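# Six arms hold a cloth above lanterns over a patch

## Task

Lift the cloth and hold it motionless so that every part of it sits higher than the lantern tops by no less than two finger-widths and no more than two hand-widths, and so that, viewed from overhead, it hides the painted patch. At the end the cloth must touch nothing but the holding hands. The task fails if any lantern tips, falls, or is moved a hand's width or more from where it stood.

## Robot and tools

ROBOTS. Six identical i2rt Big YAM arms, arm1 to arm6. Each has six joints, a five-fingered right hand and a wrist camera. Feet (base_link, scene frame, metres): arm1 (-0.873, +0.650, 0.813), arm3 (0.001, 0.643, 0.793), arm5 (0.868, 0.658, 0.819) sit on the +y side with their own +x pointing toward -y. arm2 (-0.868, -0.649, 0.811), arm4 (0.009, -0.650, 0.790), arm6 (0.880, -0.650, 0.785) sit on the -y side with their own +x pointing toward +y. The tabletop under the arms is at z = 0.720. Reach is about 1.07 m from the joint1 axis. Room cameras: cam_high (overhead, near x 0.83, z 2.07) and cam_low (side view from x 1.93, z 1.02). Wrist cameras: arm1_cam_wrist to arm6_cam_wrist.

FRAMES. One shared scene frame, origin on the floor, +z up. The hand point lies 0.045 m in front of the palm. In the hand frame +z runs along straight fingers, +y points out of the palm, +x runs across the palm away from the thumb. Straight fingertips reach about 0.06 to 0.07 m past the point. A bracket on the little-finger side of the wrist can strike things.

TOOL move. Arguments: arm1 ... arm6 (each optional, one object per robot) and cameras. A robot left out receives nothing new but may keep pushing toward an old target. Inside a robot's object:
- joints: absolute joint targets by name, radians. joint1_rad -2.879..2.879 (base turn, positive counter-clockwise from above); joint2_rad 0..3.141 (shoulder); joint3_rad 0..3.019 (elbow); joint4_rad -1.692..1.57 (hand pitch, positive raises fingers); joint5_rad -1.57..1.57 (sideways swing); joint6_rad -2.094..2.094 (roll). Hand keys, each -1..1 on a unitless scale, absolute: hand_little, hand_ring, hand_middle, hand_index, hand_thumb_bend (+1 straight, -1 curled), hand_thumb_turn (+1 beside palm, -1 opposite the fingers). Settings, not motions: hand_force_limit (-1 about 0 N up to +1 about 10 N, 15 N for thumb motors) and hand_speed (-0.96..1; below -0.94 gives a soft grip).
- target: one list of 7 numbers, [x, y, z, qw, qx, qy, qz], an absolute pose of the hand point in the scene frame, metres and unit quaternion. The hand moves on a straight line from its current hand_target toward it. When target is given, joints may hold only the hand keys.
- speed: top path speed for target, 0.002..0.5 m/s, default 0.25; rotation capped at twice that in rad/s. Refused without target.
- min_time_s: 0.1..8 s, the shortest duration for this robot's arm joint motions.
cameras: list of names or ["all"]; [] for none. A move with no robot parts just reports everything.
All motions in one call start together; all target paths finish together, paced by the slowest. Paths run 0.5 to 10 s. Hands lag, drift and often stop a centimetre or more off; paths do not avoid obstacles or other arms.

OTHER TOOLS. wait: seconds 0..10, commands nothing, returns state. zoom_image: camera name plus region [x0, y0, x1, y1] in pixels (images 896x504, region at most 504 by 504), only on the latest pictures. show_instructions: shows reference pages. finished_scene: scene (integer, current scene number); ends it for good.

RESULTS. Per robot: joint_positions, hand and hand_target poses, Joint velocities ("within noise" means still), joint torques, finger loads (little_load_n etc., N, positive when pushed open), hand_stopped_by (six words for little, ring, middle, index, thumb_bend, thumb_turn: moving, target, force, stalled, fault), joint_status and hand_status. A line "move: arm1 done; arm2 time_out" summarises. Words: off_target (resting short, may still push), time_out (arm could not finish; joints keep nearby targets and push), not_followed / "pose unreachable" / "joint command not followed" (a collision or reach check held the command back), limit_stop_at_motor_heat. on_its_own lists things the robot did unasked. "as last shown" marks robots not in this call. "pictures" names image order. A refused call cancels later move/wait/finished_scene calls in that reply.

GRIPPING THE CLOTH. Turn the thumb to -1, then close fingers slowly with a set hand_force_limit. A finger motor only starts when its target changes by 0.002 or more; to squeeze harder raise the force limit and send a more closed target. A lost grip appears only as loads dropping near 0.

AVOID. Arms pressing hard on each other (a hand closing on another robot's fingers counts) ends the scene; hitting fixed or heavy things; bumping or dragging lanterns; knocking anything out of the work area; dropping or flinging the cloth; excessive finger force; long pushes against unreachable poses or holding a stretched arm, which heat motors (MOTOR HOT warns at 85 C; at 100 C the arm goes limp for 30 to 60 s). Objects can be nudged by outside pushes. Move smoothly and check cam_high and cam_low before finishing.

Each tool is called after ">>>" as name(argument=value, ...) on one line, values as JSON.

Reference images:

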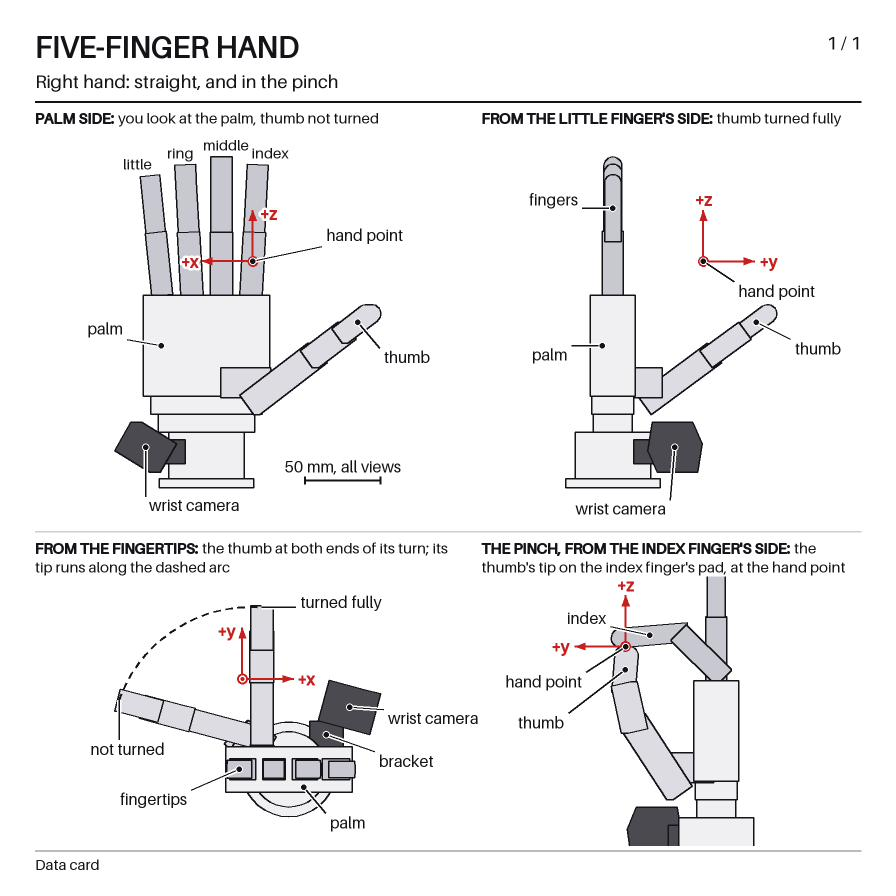

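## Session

>>> move()

Scene clock: 0.00 s.
Joint torques (N m): no reading
Motor temperatures (°C): arm1=[29 27 30 25 25 24] | arm2=[27 26 25 26 24 25] | arm3=[25 27 31 26 24 27] | arm4=[29 30 30 23 24 27] | arm5=[29 27 28 28 24 25] | arm6=[27 27 26 24 27 26]
Heat: arm1: hottest joint3_rad 30 °C; arm2: hottest joint1_rad 27 °C; arm3: hottest joint3_rad 31 °C; arm4: hottest joint2_rad 30 °C; arm5: hottest joint1_rad 29 °C; arm6: hottest joint1_rad 27 °C.
Joint velocities: within noise
arm1.joint_positions: joint1_rad=+0.425 joint2_rad=+0.624 joint3_rad=+1.422 joint4_rad=-1.550 joint5_rad=-0.178 joint6_rad=-1.016 hand_little=+1.000 hand_ring=+1.000 hand_middle=+1.000 hand_index=+1.000 hand_thumb_turn=+1.000 hand_thumb_bend=+1.000 hand_force_limit=+0.000 hand_speed=-0.800
arm1.joint_status: not commanded
arm1.hand_stopped_by: target,target,target,target,target,target
arm1.little_load_n: 0.0
arm1.ring_load_n: 0.0
arm1.middle_load_n: 0.0
arm1.index_load_n: 0.0
arm1.thumb_bend_load_n: 0.0
arm1.thumb_turn_load_n: 0.0
arm1.hand: x=-0.7936 y=+0.4867 z=+1.2649 quat_wxyz=(+0.044, +0.630, -0.665, +0.398) (m; scene frame)
arm1.hand_target: x=-0.7936 y=+0.4870 z=+1.2735 quat_wxyz=(+0.047, +0.628, -0.661, +0.408) (m; scene frame)
arm1.hand_status: not commanded
arm2.joint_positions: joint1_rad=+0.737 joint2_rad=+0.649 joint3_rad=+1.414 joint4_rad=-1.351 joint5_rad=-0.238 joint6_rad=-1.366 hand_little=+1.000 hand_ring=+1.000 hand_middle=+1.000 hand_index=+1.000 hand_thumb_turn=+1.000 hand_thumb_bend=+1.000 hand_force_limit=+0.000 hand_speed=-0.800
arm2.joint_status: not commanded
arm2.hand_stopped_by: target,target,target,target,target,target
arm2.little_load_n: 0.0
arm2.ring_load_n: 0.0
arm2.middle_load_n: 0.0
arm2.index_load_n: 0.5
arm2.thumb_bend_load_n: 0.0
arm2.thumb_turn_load_n: 0.0
arm2.hand: x=-1.0179 y=-0.4579 z=+1.3011 quat_wxyz=(-0.478, +0.403, +0.778, +0.055) (m; scene frame)
arm2.hand_target: x=-1.0174 y=-0.4585 z=+1.3137 quat_wxyz=(-0.490, +0.398, +0.773, +0.060) (m; scene frame)
arm2.hand_status: not commanded
arm3.joint_positions: joint1_rad=+0.007 joint2_rad=+0.578 joint3_rad=+1.389 joint4_rad=-1.392 joint5_rad=+0.205 joint6_rad=-1.223 hand_little=+1.000 hand_ring=+1.000 hand_middle=+1.000 hand_index=+1.000 hand_thumb_turn=+1.000 hand_thumb_bend=+1.000 hand_force_limit=+0.000 hand_speed=-0.800
arm3.joint_status: not commanded
arm3.hand_stopped_by: target,target,target,target,target,target
arm3.little_load_n: 0.0
arm3.ring_load_n: 0.0
arm3.middle_load_n: 0.0
arm3.index_load_n: 0.0
arm3.thumb_bend_load_n: 0.0
arm3.thumb_turn_load_n: 0.0
arm3.hand: x=-0.0852 y=+0.4531 z=+1.2832 quat_wxyz=(+0.346, +0.461, -0.746, +0.334) (m; scene frame)
arm3.hand_target: x=-0.0852 y=+0.4544 z=+1.2944 quat_wxyz=(+0.353, +0.456, -0.741, +0.344) (m; scene frame)
arm3.hand_status: not commanded
arm4.joint_positions: joint1_rad=-0.456 joint2_rad=+0.618 joint3_rad=+1.438 joint4_rad=-1.163 joint5_rad=-0.059 joint6_rad=-0.982 hand_little=+1.000 hand_ring=+1.000 hand_middle=+1.000 hand_index=+1.000 hand_thumb_turn=+1.000 hand_thumb_bend=+1.000 hand_force_limit=+0.000 hand_speed=-0.800
arm4.joint_status: not commanded
arm4.hand_stopped_by: target,target,target,target,target,target
arm4.little_load_n: 0.0
arm4.ring_load_n: 0.0
arm4.middle_load_n: 0.0
arm4.index_load_n: 0.0
arm4.thumb_bend_load_n: 0.0
arm4.thumb_turn_load_n: 0.0
arm4.hand: x=+0.1472 y=-0.4375 z=+1.3259 quat_wxyz=(-0.440, +0.791, +0.217, +0.365) (m; scene frame)
arm4.hand_target: x=+0.1463 y=-0.4393 z=+1.3381 quat_wxyz=(-0.449, +0.783, +0.215, +0.373) (m; scene frame)
arm4.hand_status: not commanded
arm5.joint_positions: joint1_rad=-0.740 joint2_rad=+0.643 joint3_rad=+1.433 joint4_rad=-1.473 joint5_rad=-0.233 joint6_rad=-1.222 hand_little=+1.000 hand_ring=+1.000 hand_middle=+1.000 hand_index=+1.000 hand_thumb_turn=+1.000 hand_thumb_bend=+1.000 hand_force_limit=+0.000 hand_speed=-0.800
arm5.joint_status: not commanded
arm5.hand_stopped_by: target,target,target,target,target,target
arm5.little_load_n: 0.0
arm5.ring_load_n: 0.0
arm5.middle_load_n: 0.0
arm5.index_load_n: 0.0
arm5.thumb_bend_load_n: 0.0
arm5.thumb_turn_load_n: 0.0
arm5.hand: x=+0.7201 y=+0.5062 z=+1.2902 quat_wxyz=(+0.303, +0.244, -0.866, +0.313) (m; scene frame)
arm5.hand_target: x=+0.7207 y=+0.5067 z=+1.2982 quat_wxyz=(+0.311, +0.244, -0.862, +0.318) (m; scene frame)
arm5.hand_status: not commanded
arm6.joint_positions: joint1_rad=+0.163 joint2_rad=+0.636 joint3_rad=+1.551 joint4_rad=-1.488 joint5_rad=-0.076 joint6_rad=-1.139 hand_little=+1.000 hand_ring=+1.000 hand_middle=+1.000 hand_index=+1.000 hand_thumb_turn=+1.000 hand_thumb_bend=+1.000 hand_force_limit=+0.000 hand_speed=-0.800
arm6.joint_status: not commanded
arm6.hand_stopped_by: target,target,target,target,target,target
arm6.little_load_n: 0.0
arm6.ring_load_n: 0.0
arm6.middle_load_n: 0.0
arm6.index_load_n: 0.0
arm6.thumb_bend_load_n: 0.0
arm6.thumb_turn_load_n: 0.0
arm6.hand: x=+0.8702 y=-0.4615 z=+1.3069 quat_wxyz=(-0.442, +0.678, +0.555, +0.191) (m; scene frame)
arm6.hand_target: x=+0.8705 y=-0.4633 z=+1.3136 quat_wxyz=(-0.449, +0.675, +0.553, +0.194) (m; scene frame)
arm6.hand_status: not commanded
pictures: arm1_cam_wrist, arm2_cam_wrist, arm3_cam_wrist, arm4_cam_wrist, arm5_cam_wrist, arm6_cam_wrist, cam_high, cam_low
camera_calibration:
arm1_cam_wrist: T_world_to_cam=[[-0.887003, -0.312527, -0.33993, -0.118356], [-0.276772, 0.949095, -0.150383, -0.50302], [0.369625, -0.0393073, -0.928349, 1.59756], [0, 0, 0, 1]] pos_world=[-0.834701, 0.50322, 1.36721]
arm2_cam_wrist: T_world_to_cam=[[0.618296, 0.777203, -0.116894, 1.13934], [0.622625, -0.575131, -0.530625, 1.07537], [-0.479633, 0.255302, -0.839508, 0.831315], [0, 0, 0, 1]] pos_world=[-0.975277, -0.47926, 1.40169]
arm3_cam_wrist: T_world_to_cam=[[-0.965242, 0.261343, 0.00258571, -0.202286], [0.246664, 0.914207, -0.321532, -0.000664575], [-0.0863942, -0.309719, -0.946895, 1.45891], [0, 0, 0, 1]] pos_world=[-0.0690498, 0.505325, 1.38174]
arm4_cam_wrist: T_world_to_cam=[[0.814471, -0.483046, -0.321409, 0.0953711], [-0.564051, -0.529402, -0.633704, 0.701034], [0.135954, 0.697424, -0.703645, 1.33234], [0, 0, 0, 1]] pos_world=[0.136605, -0.512008, 1.41239]
arm5_cam_wrist: T_world_to_cam=[[-0.773772, 0.601425, -0.198909, 0.508206], [0.620851, 0.657661, -0.426645, -0.214916], [-0.12578, -0.453619, -0.882275, 1.57099], [0, 0, 0, 1]] pos_world=[0.724266, 0.548324, 1.39544]
arm6_cam_wrist: T_world_to_cam=[[0.974755, 0.166958, -0.148252, -0.580177], [0.0575882, -0.829502, -0.555527, 0.313252], [-0.215725, 0.532965, -0.818176, 1.61835], [0, 0, 0, 1]] pos_world=[0.896608, -0.505813, 1.4121]

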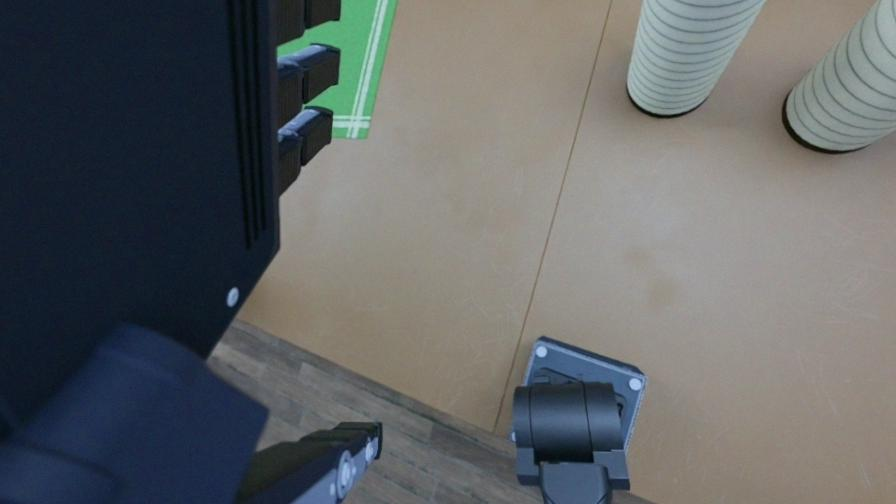

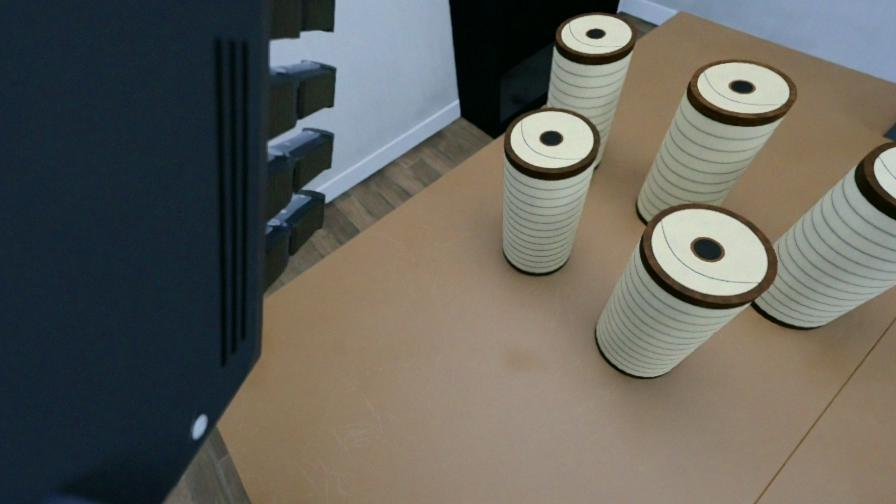

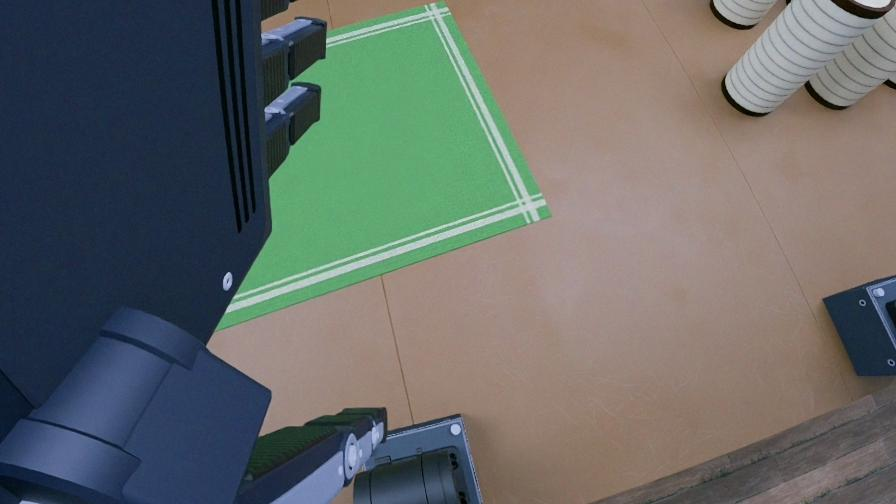

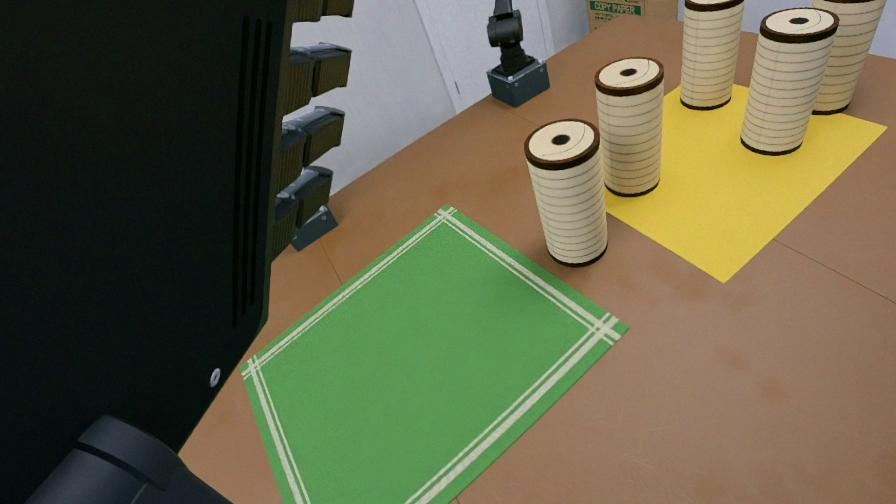

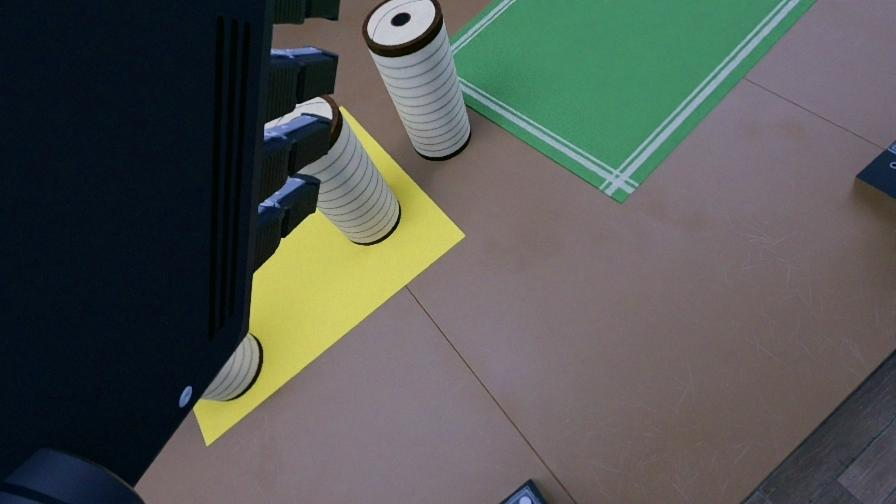

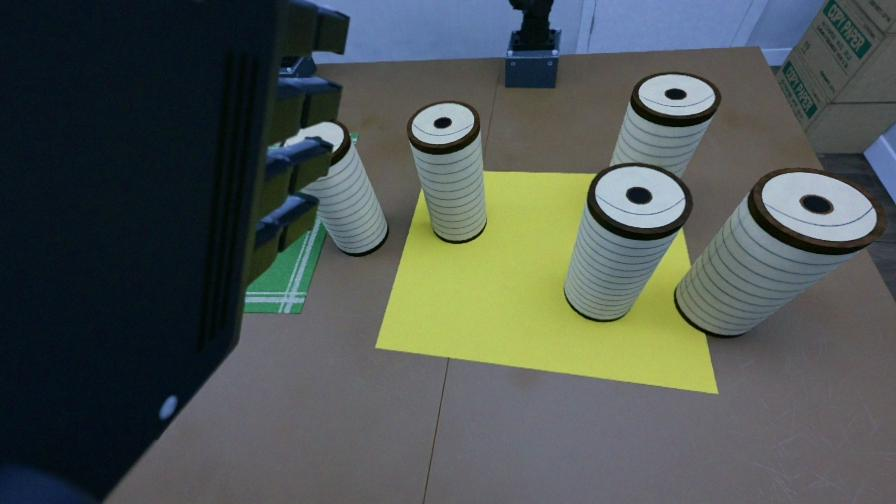

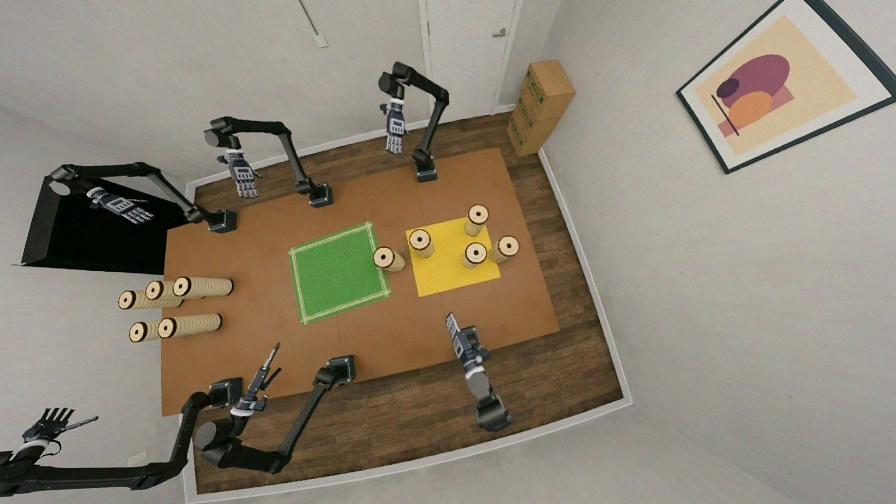

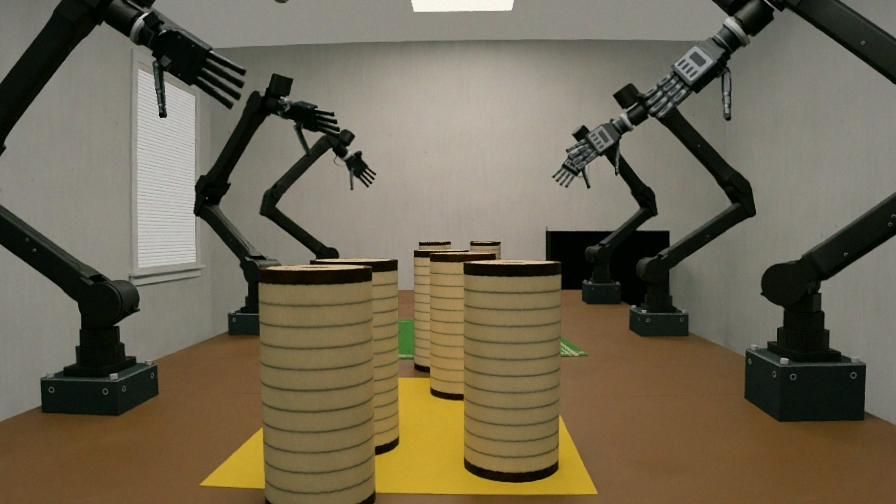

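>>> move(arm3={"target": [-0.296, 0.21, 0.90, 0.04571, -0.12226, 0.92866, -0.34722], "speed": 0.4, "joints": {"hand_little": -1, "hand_ring": -1, "hand_middle": -0.34, "hand_index": -0.28, "hand_thumb_turn": -1, "hand_speed": 0.0, "hand_force_limit": 0.2}}, arm4={"target": [-0.284, -0.278, 0.90, 0.33828, -0.90476, 0.24243, -0.09064], "speed": 0.4, "joints": {"hand_little": -1, "hand_ring": -1, "hand_middle": -0.36, "hand_index": -0.26, "hand_thumb_turn": -1, "hand_speed": 0.0, "hand_force_limit": 0.2}}, arm5={"target": [0.288, 0.297, 0.90, -0.11978, 0.32036, 0.88019, -0.3291], "speed": 0.4, "joints": {"hand_little": -1, "hand_ring": -1, "hand_middle": -0.34, "hand_index": -0.28, "hand_thumb_turn": -1, "hand_speed": 0.0, "hand_force_limit": 0.2}}, arm6={"target": [0.3625, -0.215, 0.90, 0.3174, -0.84891, -0.39585, 0.14801], "speed": 0.4, "joints": {"hand_little": -1, "hand_ring": -1, "hand_middle": -0.33, "hand_index": -0.27, "hand_thumb_turn": -1, "hand_speed": 0.0, "hand_force_limit": 0.2}}, cameras=["arm3_cam_wrist", "arm4_cam_wrist", "arm5_cam_wrist", "arm6_cam_wrist"])

Scene clock: 4.50 s.
Joint torques (N m): arm1=[-0.73 1.61 9.94 1.48 -0.11 0.01] | arm2=[-0.97 2.08 10.33 1.88 -0.22 0.2] | arm3=[-1.38 -11.99 12.42 1.48 -0.42 -0.06] | arm4=[0.21 -9.64 12.97 1.06 0.72 0.07] | arm5=[-0.44 -20.01 11.12 0.68 -0.1 0.15] | arm6=[2.43 -17.55 13.31 1.69 -0.2 0.24]
Motor temperatures (°C): arm1=[29 27 31 25 25 24] | arm2=[27 26 26 26 24 25] | arm3=[25 27 32 26 24 27] | arm4=[29 30 31 23 24 27] | arm5=[29 28 29 29 24 25] | arm6=[27 27 27 24 27 26]
Heat: arm1: hottest joint3_rad 31 °C; arm2: hottest joint1_rad 27 °C; arm3: hottest joint3_rad 32 °C; arm4: hottest joint3_rad 31 °C; arm5: hottest joint1_rad 29 °C; arm6: hottest joint1_rad 27 °C.
move: arm3 off_target; arm4 off_target; arm5 off_target; arm6 off_target
Joint velocities: within noise
arm1, arm2: as last shown
arm2.index_load_n: 0.0
arm3.joint_positions: joint1_rad=-0.743 joint2_rad=+1.627 joint3_rad=+1.210 joint4_rad=-0.775 joint5_rad=-0.595 joint6_rad=-0.907 hand_little=-1.000 hand_ring=-1.000 hand_middle=-0.340 hand_index=-0.280 hand_thumb_turn=-1.000 hand_thumb_bend=+1.000 hand_force_limit=+0.200 hand_speed=+0.000
arm3.joint_status: all done
arm3.hand_stopped_by: target,target,target,target,target,target
arm3.little_load_n: 0.0
arm3.ring_load_n: 0.0
arm3.middle_load_n: 0.0
arm3.index_load_n: 0.0
arm3.thumb_bend_load_n: 0.0
arm3.thumb_turn_load_n: 0.0
arm3.hand: x=-0.2783 y=+0.2246 z=+0.8878 quat_wxyz=(-0.060, +0.126, -0.932, +0.334) (m; scene frame)
arm3.hand_target: x=-0.2955 y=+0.2109 z=+0.9004 quat_wxyz=(-0.046, +0.122, -0.929, +0.347) (m; scene frame)
arm3.hand_status: off_target (0.026 m and 2.3 deg from the pose sent, 0.500 m and 63.7 deg at the start)
arm4.joint_positions: joint1_rad=+0.849 joint2_rad=+1.459 joint3_rad=+1.033 joint4_rad=-1.005 joint5_rad=+0.702 joint6_rad=+1.271 hand_little=-1.000 hand_ring=-1.000 hand_middle=-0.360 hand_index=-0.260 hand_thumb_turn=-1.000 hand_thumb_bend=+1.000 hand_force_limit=+0.200 hand_speed=+0.000
arm4.joint_status: all done
arm4.hand_stopped_by: target,target,target,target,target,target
arm4.little_load_n: 0.0
arm4.ring_load_n: 0.0
arm4.middle_load_n: 0.0
arm4.index_load_n: 0.0
arm4.thumb_bend_load_n: 0.0
arm4.thumb_turn_load_n: 0.0
arm4.hand: x=-0.2628 y=-0.2917 z=+0.8845 quat_wxyz=(-0.325, +0.909, -0.235, +0.114) (m; scene frame)
arm4.hand_target: x=-0.2833 y=-0.2789 z=+0.9005 quat_wxyz=(-0.338, +0.905, -0.243, +0.090) (m; scene frame)
arm4.hand_status: off_target (0.030 m and 3.3 deg from the pose sent, 0.627 m and 64.6 deg at the start)
arm5.joint_positions: joint1_rad=-1.051 joint2_rad=+1.897 joint3_rad=+1.505 joint4_rad=-0.514 joint5_rad=-0.272 joint6_rad=-0.324 hand_little=-1.000 hand_ring=-1.000 hand_middle=-0.340 hand_index=-0.280 hand_thumb_turn=-1.000 hand_thumb_bend=+1.000 hand_force_limit=+0.200 hand_speed=+0.000
arm5.joint_status: all done
arm5.hand_stopped_by: target,target,target,target,target,target
arm5.little_load_n: 0.0
arm5.ring_load_n: 0.0
arm5.middle_load_n: 0.0
arm5.index_load_n: 0.0
arm5.thumb_bend_load_n: 0.0
arm5.thumb_turn_load_n: 0.0
arm5.hand: x=+0.3021 y=+0.2987 z=+0.8933 quat_wxyz=(+0.116, -0.312, -0.885, +0.325) (m; scene frame)
arm5.hand_target: x=+0.2883 y=+0.2973 z=+0.9002 quat_wxyz=(+0.120, -0.320, -0.880, +0.329) (m; scene frame)
arm5.hand_status: off_target (0.016 m and 1.4 deg from the pose sent, 0.619 m and 69.1 deg at the start)
arm6.joint_positions: joint1_rad=+0.783 joint2_rad=+1.804 joint3_rad=+1.461 joint4_rad=-0.538 joint5_rad=-0.036 joint6_rad=-0.048 hand_little=-1.000 hand_ring=-1.000 hand_middle=-0.330 hand_index=-0.270 hand_thumb_turn=-1.000 hand_thumb_bend=+1.000 hand_force_limit=+0.200 hand_speed=+0.000
arm6.joint_status: all done
arm6.hand_stopped_by: target,target,target,target,target,target
arm6.little_load_n: 0.0
arm6.ring_load_n: 0.0
arm6.middle_load_n: 0.0
arm6.index_load_n: 0.0
arm6.thumb_bend_load_n: 0.0
arm6.thumb_turn_load_n: 0.0
arm6.hand: x=+0.3797 y=-0.2225 z=+0.8950 quat_wxyz=(-0.309, +0.853, +0.398, -0.140) (m; scene frame)
arm6.hand_target: x=+0.3632 y=-0.2155 z=+0.9001 quat_wxyz=(-0.317, +0.849, +0.396, -0.148) (m; scene frame)
arm6.hand_status: off_target (0.019 m and 1.4 deg from the pose sent, 0.696 m and 49.6 deg at the start; pose on its path clipped on 8 of 88 steps)
pictures: arm3_cam_wrist, arm4_cam_wrist, arm5_cam_wrist, arm6_cam_wrist
camera_calibration:
arm3_cam_wrist: T_world_to_cam=[[-0.391542, 0.67992, -0.620002, 0.290459], [0.582708, 0.704689, 0.404801, -0.375477], [0.712142, -0.202783, -0.672111, 0.95136], [0, 0, 0, 1]] pos_world=[-0.344982, 0.260025, 0.971498]
arm4_cam_wrist: T_world_to_cam=[[-0.107835, -0.779866, -0.616588, 0.29005], [-0.989509, 0.0242136, 0.142429, -0.36964], [-0.0961459, 0.625478, -0.774295, 0.95631], [0, 0, 0, 1]] pos_world=[-0.242539, -0.363001, 0.971955]
arm5_cam_wrist: T_world_to_cam=[[0.254653, 0.741728, -0.620477, 0.254582], [0.967032, -0.19491, 0.163885, -0.365766], [0.000621016, -0.641755, -0.766909, 0.989072], [0, 0, 0, 1]] pos_world=[0.288263, 0.37462, 0.976434]
arm6_cam_wrist: T_world_to_cam=[[0.758084, -0.255764, -0.599911, 0.189489], [-0.226813, -0.965862, 0.125167, -0.220702], [-0.611445, 0.0411804, -0.790215, 1.06394], [0, 0, 0, 1]] pos_world=[0.456837, -0.208517, 0.982047]

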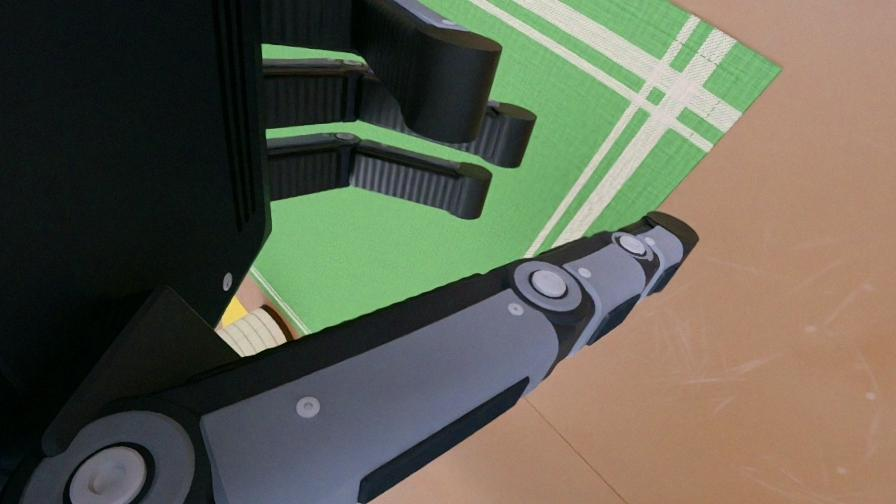

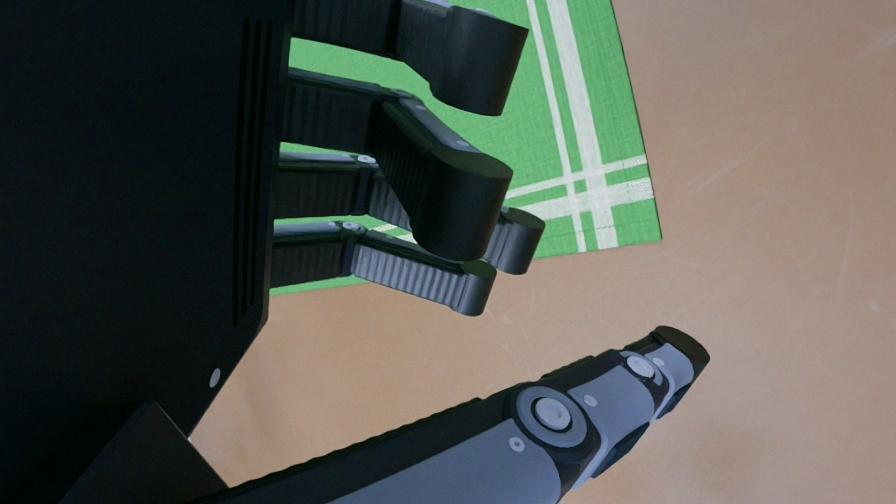

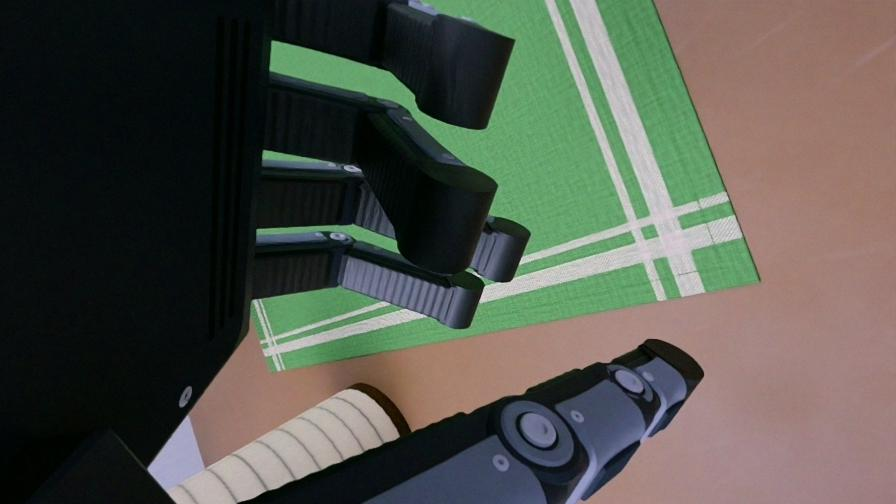

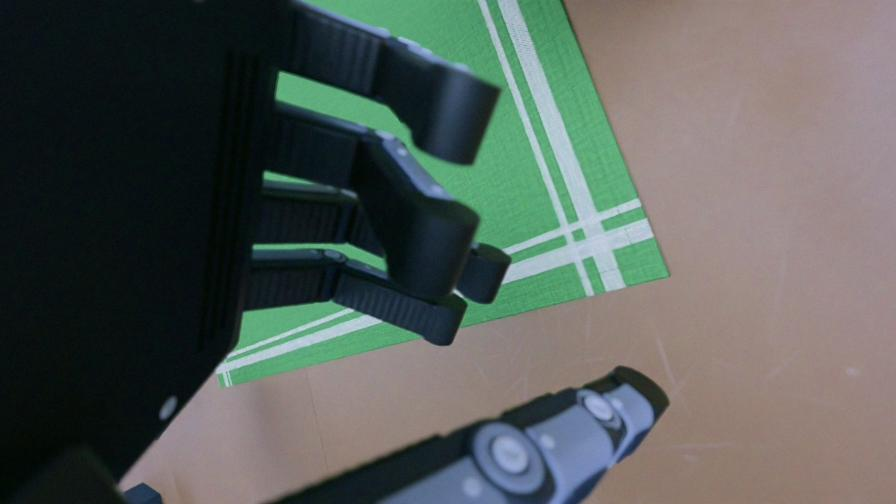

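>>> move(arm3={"target": [-0.319, 0.205, 0.785, 0.04411, -0.12285, 0.93314, -0.33503], "speed": 0.12, "joints": {"hand_speed": -0.5}}, arm4={"target": [-0.261, -0.248, 0.785, 0.32641, -0.90912, 0.2436, -0.08746], "speed": 0.12, "joints": {"hand_speed": -0.5}}, arm5={"target": [0.308, 0.302, 0.785, -0.11558, 0.32191, 0.88443, -0.31755], "speed": 0.12, "joints": {"hand_speed": -0.5}}, arm6={"target": [0.345, -0.212, 0.785, 0.30626, -0.853, -0.39776, 0.14281], "speed": 0.12, "joints": {"hand_speed": -0.5}}, cameras=["arm3_cam_wrist", "arm4_cam_wrist", "arm5_cam_wrist", "arm6_cam_wrist"])

Scene clock: 7.07 s.
Joint torques (N m): arm1=[-0.62 1.49 9.94 1.48 -0.11 0.01] | arm2=[-1.08 2.02 10.3 1.88 -0.22 0.2] | arm3=[-1.85 -13.8 8.34 1.73 -0.29 -0.33] | arm4=[-1.44 -11.11 7.77 1.36 0.45 -0.17] | arm5=[0.67 -19.78 7.16 1.58 -0.08 0.15] | arm6=[2.37 -18.67 8.73 1.95 0.12 0.23]
Motor temperatures (°C): arm1=[29 27 31 25 25 24] | arm2=[27 26 26 26 24 25] | arm3=[25 27 32 26 24 27] | arm4=[29 30 31 23 24 27] | arm5=[29 28 29 29 24 25] | arm6=[27 27 27 24 27 26]
Heat: arm1: hottest joint3_rad 31 °C; arm2: hottest joint1_rad 27 °C; arm3: hottest joint3_rad 32 °C; arm4: hottest joint3_rad 31 °C; arm5: hottest joint1_rad 29 °C; arm6: hottest joint1_rad 27 °C.
move: arm3 off_target; arm4 done; arm5 off_target; arm6 off_target
Joint velocities: within noise
arm1, arm2: as last shown
arm3.joint_positions: joint1_rad=-0.755 joint2_rad=+1.829 joint3_rad=+1.197 joint4_rad=-0.553 joint5_rad=-0.584 joint6_rad=-0.911 hand_little=-1.000 hand_ring=-1.000 hand_middle=-0.340 hand_index=-0.280 hand_thumb_turn=-1.000 hand_thumb_bend=+1.000 hand_force_limit=+0.200 hand_speed=-0.500
arm3.joint_status: all done
arm3.hand_stopped_by: target,target,target,target,target,target
arm3.little_load_n: 0.0
arm3.ring_load_n: 0.0
arm3.middle_load_n: 0.0
arm3.index_load_n: 0.0
arm3.thumb_bend_load_n: 0.0
arm3.thumb_turn_load_n: 0.0
arm3.hand: x=-0.3088 y=+0.2050 z=+0.7907 quat_wxyz=(-0.052, +0.122, -0.934, +0.333) (m; scene frame)
arm3.hand_target: x=-0.3188 y=+0.2052 z=+0.7851 quat_wxyz=(-0.044, +0.123, -0.933, +0.335) (m; scene frame)
arm3.hand_status: off_target (0.012 m and 0.9 deg from the pose sent, 0.112 m and 1.9 deg at the start)
arm4.joint_positions: joint1_rad=+0.769 joint2_rad=+1.633 joint3_rad=+0.936 joint4_rad=-0.621 joint5_rad=+0.660 joint6_rad=+1.174 hand_little=-1.000 hand_ring=-1.000 hand_middle=-0.360 hand_index=-0.260 hand_thumb_turn=-1.000 hand_thumb_bend=+1.000 hand_force_limit=+0.200 hand_speed=-0.500
arm4.joint_status: all done
arm4.hand_stopped_by: target,target,target,target,target,target
arm4.little_load_n: 0.0
arm4.ring_load_n: 0.0
arm4.middle_load_n: 0.0
arm4.index_load_n: 0.0
arm4.thumb_bend_load_n: 0.0
arm4.thumb_turn_load_n: 0.0
arm4.hand: x=-0.2636 y=-0.2521 z=+0.7886 quat_wxyz=(-0.327, +0.909, -0.243, +0.087) (m; scene frame)
arm4.hand_target: x=-0.2610 y=-0.2480 z=+0.7851 quat_wxyz=(-0.326, +0.909, -0.244, +0.087) (m; scene frame)
arm4.hand_status: done (0.006 m and 0.1 deg from the pose sent, 0.109 m and 3.2 deg at the start)
arm5.joint_positions: joint1_rad=-1.051 joint2_rad=+2.000 joint3_rad=+1.388 joint4_rad=-0.295 joint5_rad=-0.257 joint6_rad=-0.321 hand_little=-1.000 hand_ring=-1.000 hand_middle=-0.340 hand_index=-0.280 hand_thumb_turn=-1.000 hand_thumb_bend=+1.000 hand_force_limit=+0.200 hand_speed=-0.500
arm5.joint_status: all done
arm5.hand_stopped_by: target,target,target,target,target,target
arm5.little_load_n: 0.0
arm5.ring_load_n: 0.0
arm5.middle_load_n: 0.0
arm5.index_load_n: 0.0
arm5.thumb_bend_load_n: 0.0
arm5.thumb_turn_load_n: 0.0
arm5.hand: x=+0.3067 y=+0.3049 z=+0.7979 quat_wxyz=(+0.121, -0.316, -0.885, +0.320) (m; scene frame)
arm5.hand_target: x=+0.3083 y=+0.3023 z=+0.7850 quat_wxyz=(+0.116, -0.322, -0.884, +0.317) (m; scene frame)
arm5.hand_status: off_target (0.013 m and 0.9 deg from the pose sent, 0.108 m and 1.4 deg at the start)
arm6.joint_positions: joint1_rad=+0.800 joint2_rad=+1.975 joint3_rad=+1.450 joint4_rad=-0.350 joint5_rad=-0.030 joint6_rad=-0.036 hand_little=-1.000 hand_ring=-1.000 hand_middle=-0.330 hand_index=-0.270 hand_thumb_turn=-1.000 hand_thumb_bend=+1.000 hand_force_limit=+0.200 hand_speed=-0.500
arm6.joint_status: all done
arm6.hand_stopped_by: target,target,target,target,target,target
arm6.little_load_n: 0.0
arm6.ring_load_n: 0.0
arm6.middle_load_n: 0.0
arm6.index_load_n: 0.0
arm6.thumb_bend_load_n: 0.0
arm6.thumb_turn_load_n: 0.0
arm6.hand: x=+0.3503 y=-0.2095 z=+0.8016 quat_wxyz=(-0.311, +0.851, +0.398, -0.143) (m; scene frame)
arm6.hand_target: x=+0.3455 y=-0.2124 z=+0.7853 quat_wxyz=(-0.306, +0.853, +0.398, -0.143) (m; scene frame)
arm6.hand_status: off_target (0.018 m and 0.5 deg from the pose sent, 0.116 m and 0.4 deg at the start)
pictures: arm3_cam_wrist, arm4_cam_wrist, arm5_cam_wrist, arm6_cam_wrist
camera_calibration:
arm3_cam_wrist: T_world_to_cam=[[-0.390972, 0.686435, -0.613146, 0.225021], [0.597725, 0.695939, 0.397987, -0.292713], [0.699904, -0.210891, -0.682392, 0.909754], [0, 0, 0, 1]] pos_world=[-0.373802, 0.241107, 0.875276]
arm4_cam_wrist: T_world_to_cam=[[-0.140126, -0.768708, -0.624061, 0.261888], [-0.980325, 0.0192133, 0.196454, -0.399055], [-0.139026, 0.639311, -0.756276, 0.835225], [0, 0, 0, 1]] pos_world=[-0.238389, -0.324986, 0.873491]
arm5_cam_wrist: T_world_to_cam=[[0.262143, 0.744904, -0.613514, 0.180853], [0.964986, -0.20836, 0.159338, -0.344974], [-0.00914051, -0.633802, -0.773442, 0.925734], [0, 0, 0, 1]] pos_world=[0.293947, 0.380135, 0.881924]
arm6_cam_wrist: T_world_to_cam=[[0.755005, -0.251399, -0.605612, 0.165565], [-0.222017, -0.967042, 0.124651, -0.204654], [-0.61699, 0.040344, -0.785936, 0.970012], [0, 0, 0, 1]] pos_world=[0.428049, -0.19542, 0.888146]

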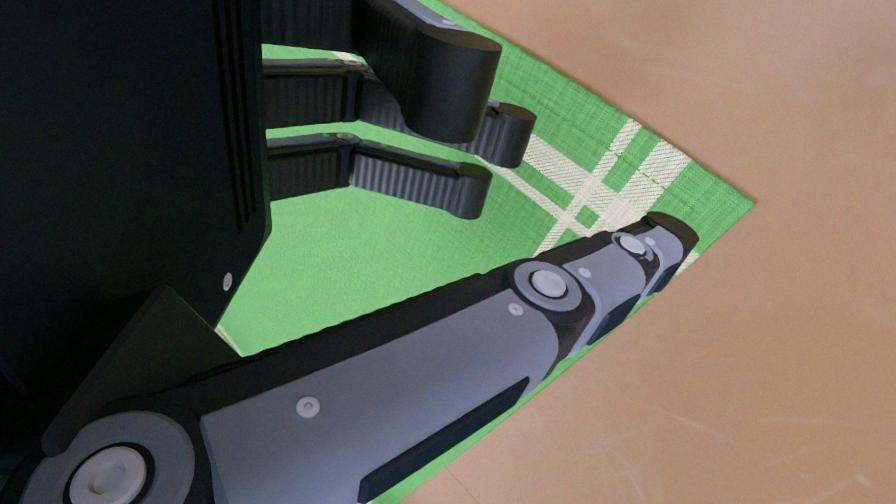

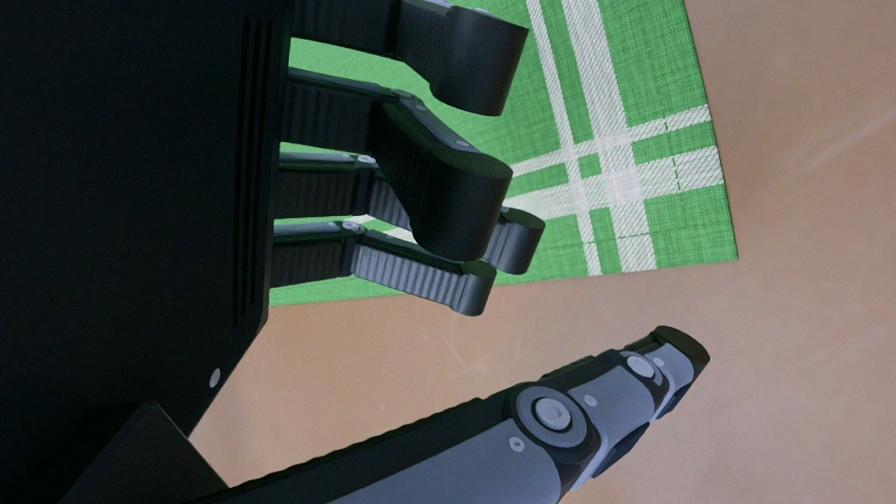

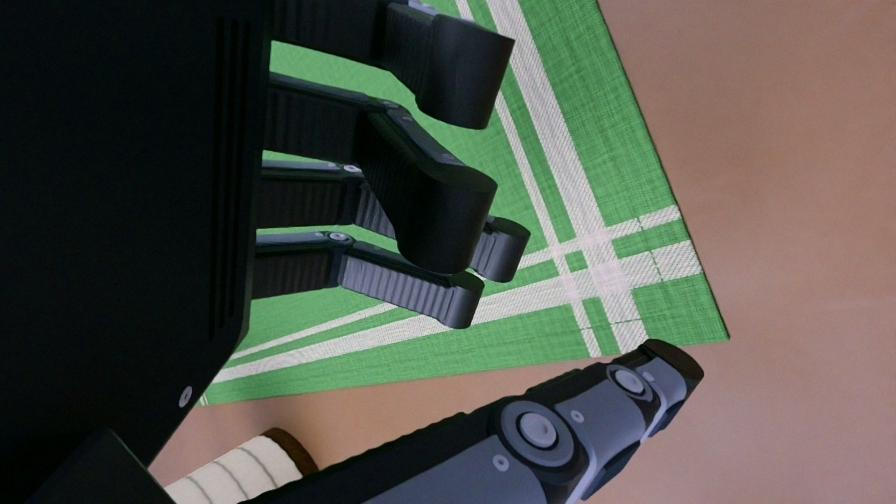

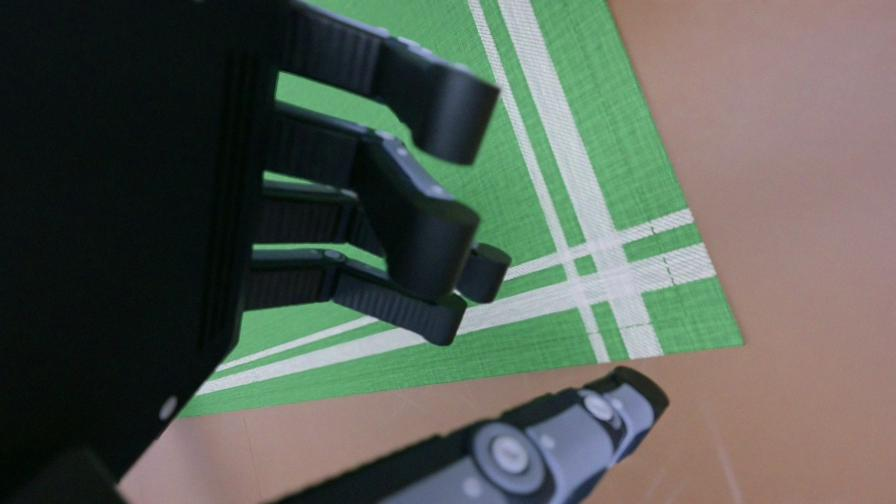

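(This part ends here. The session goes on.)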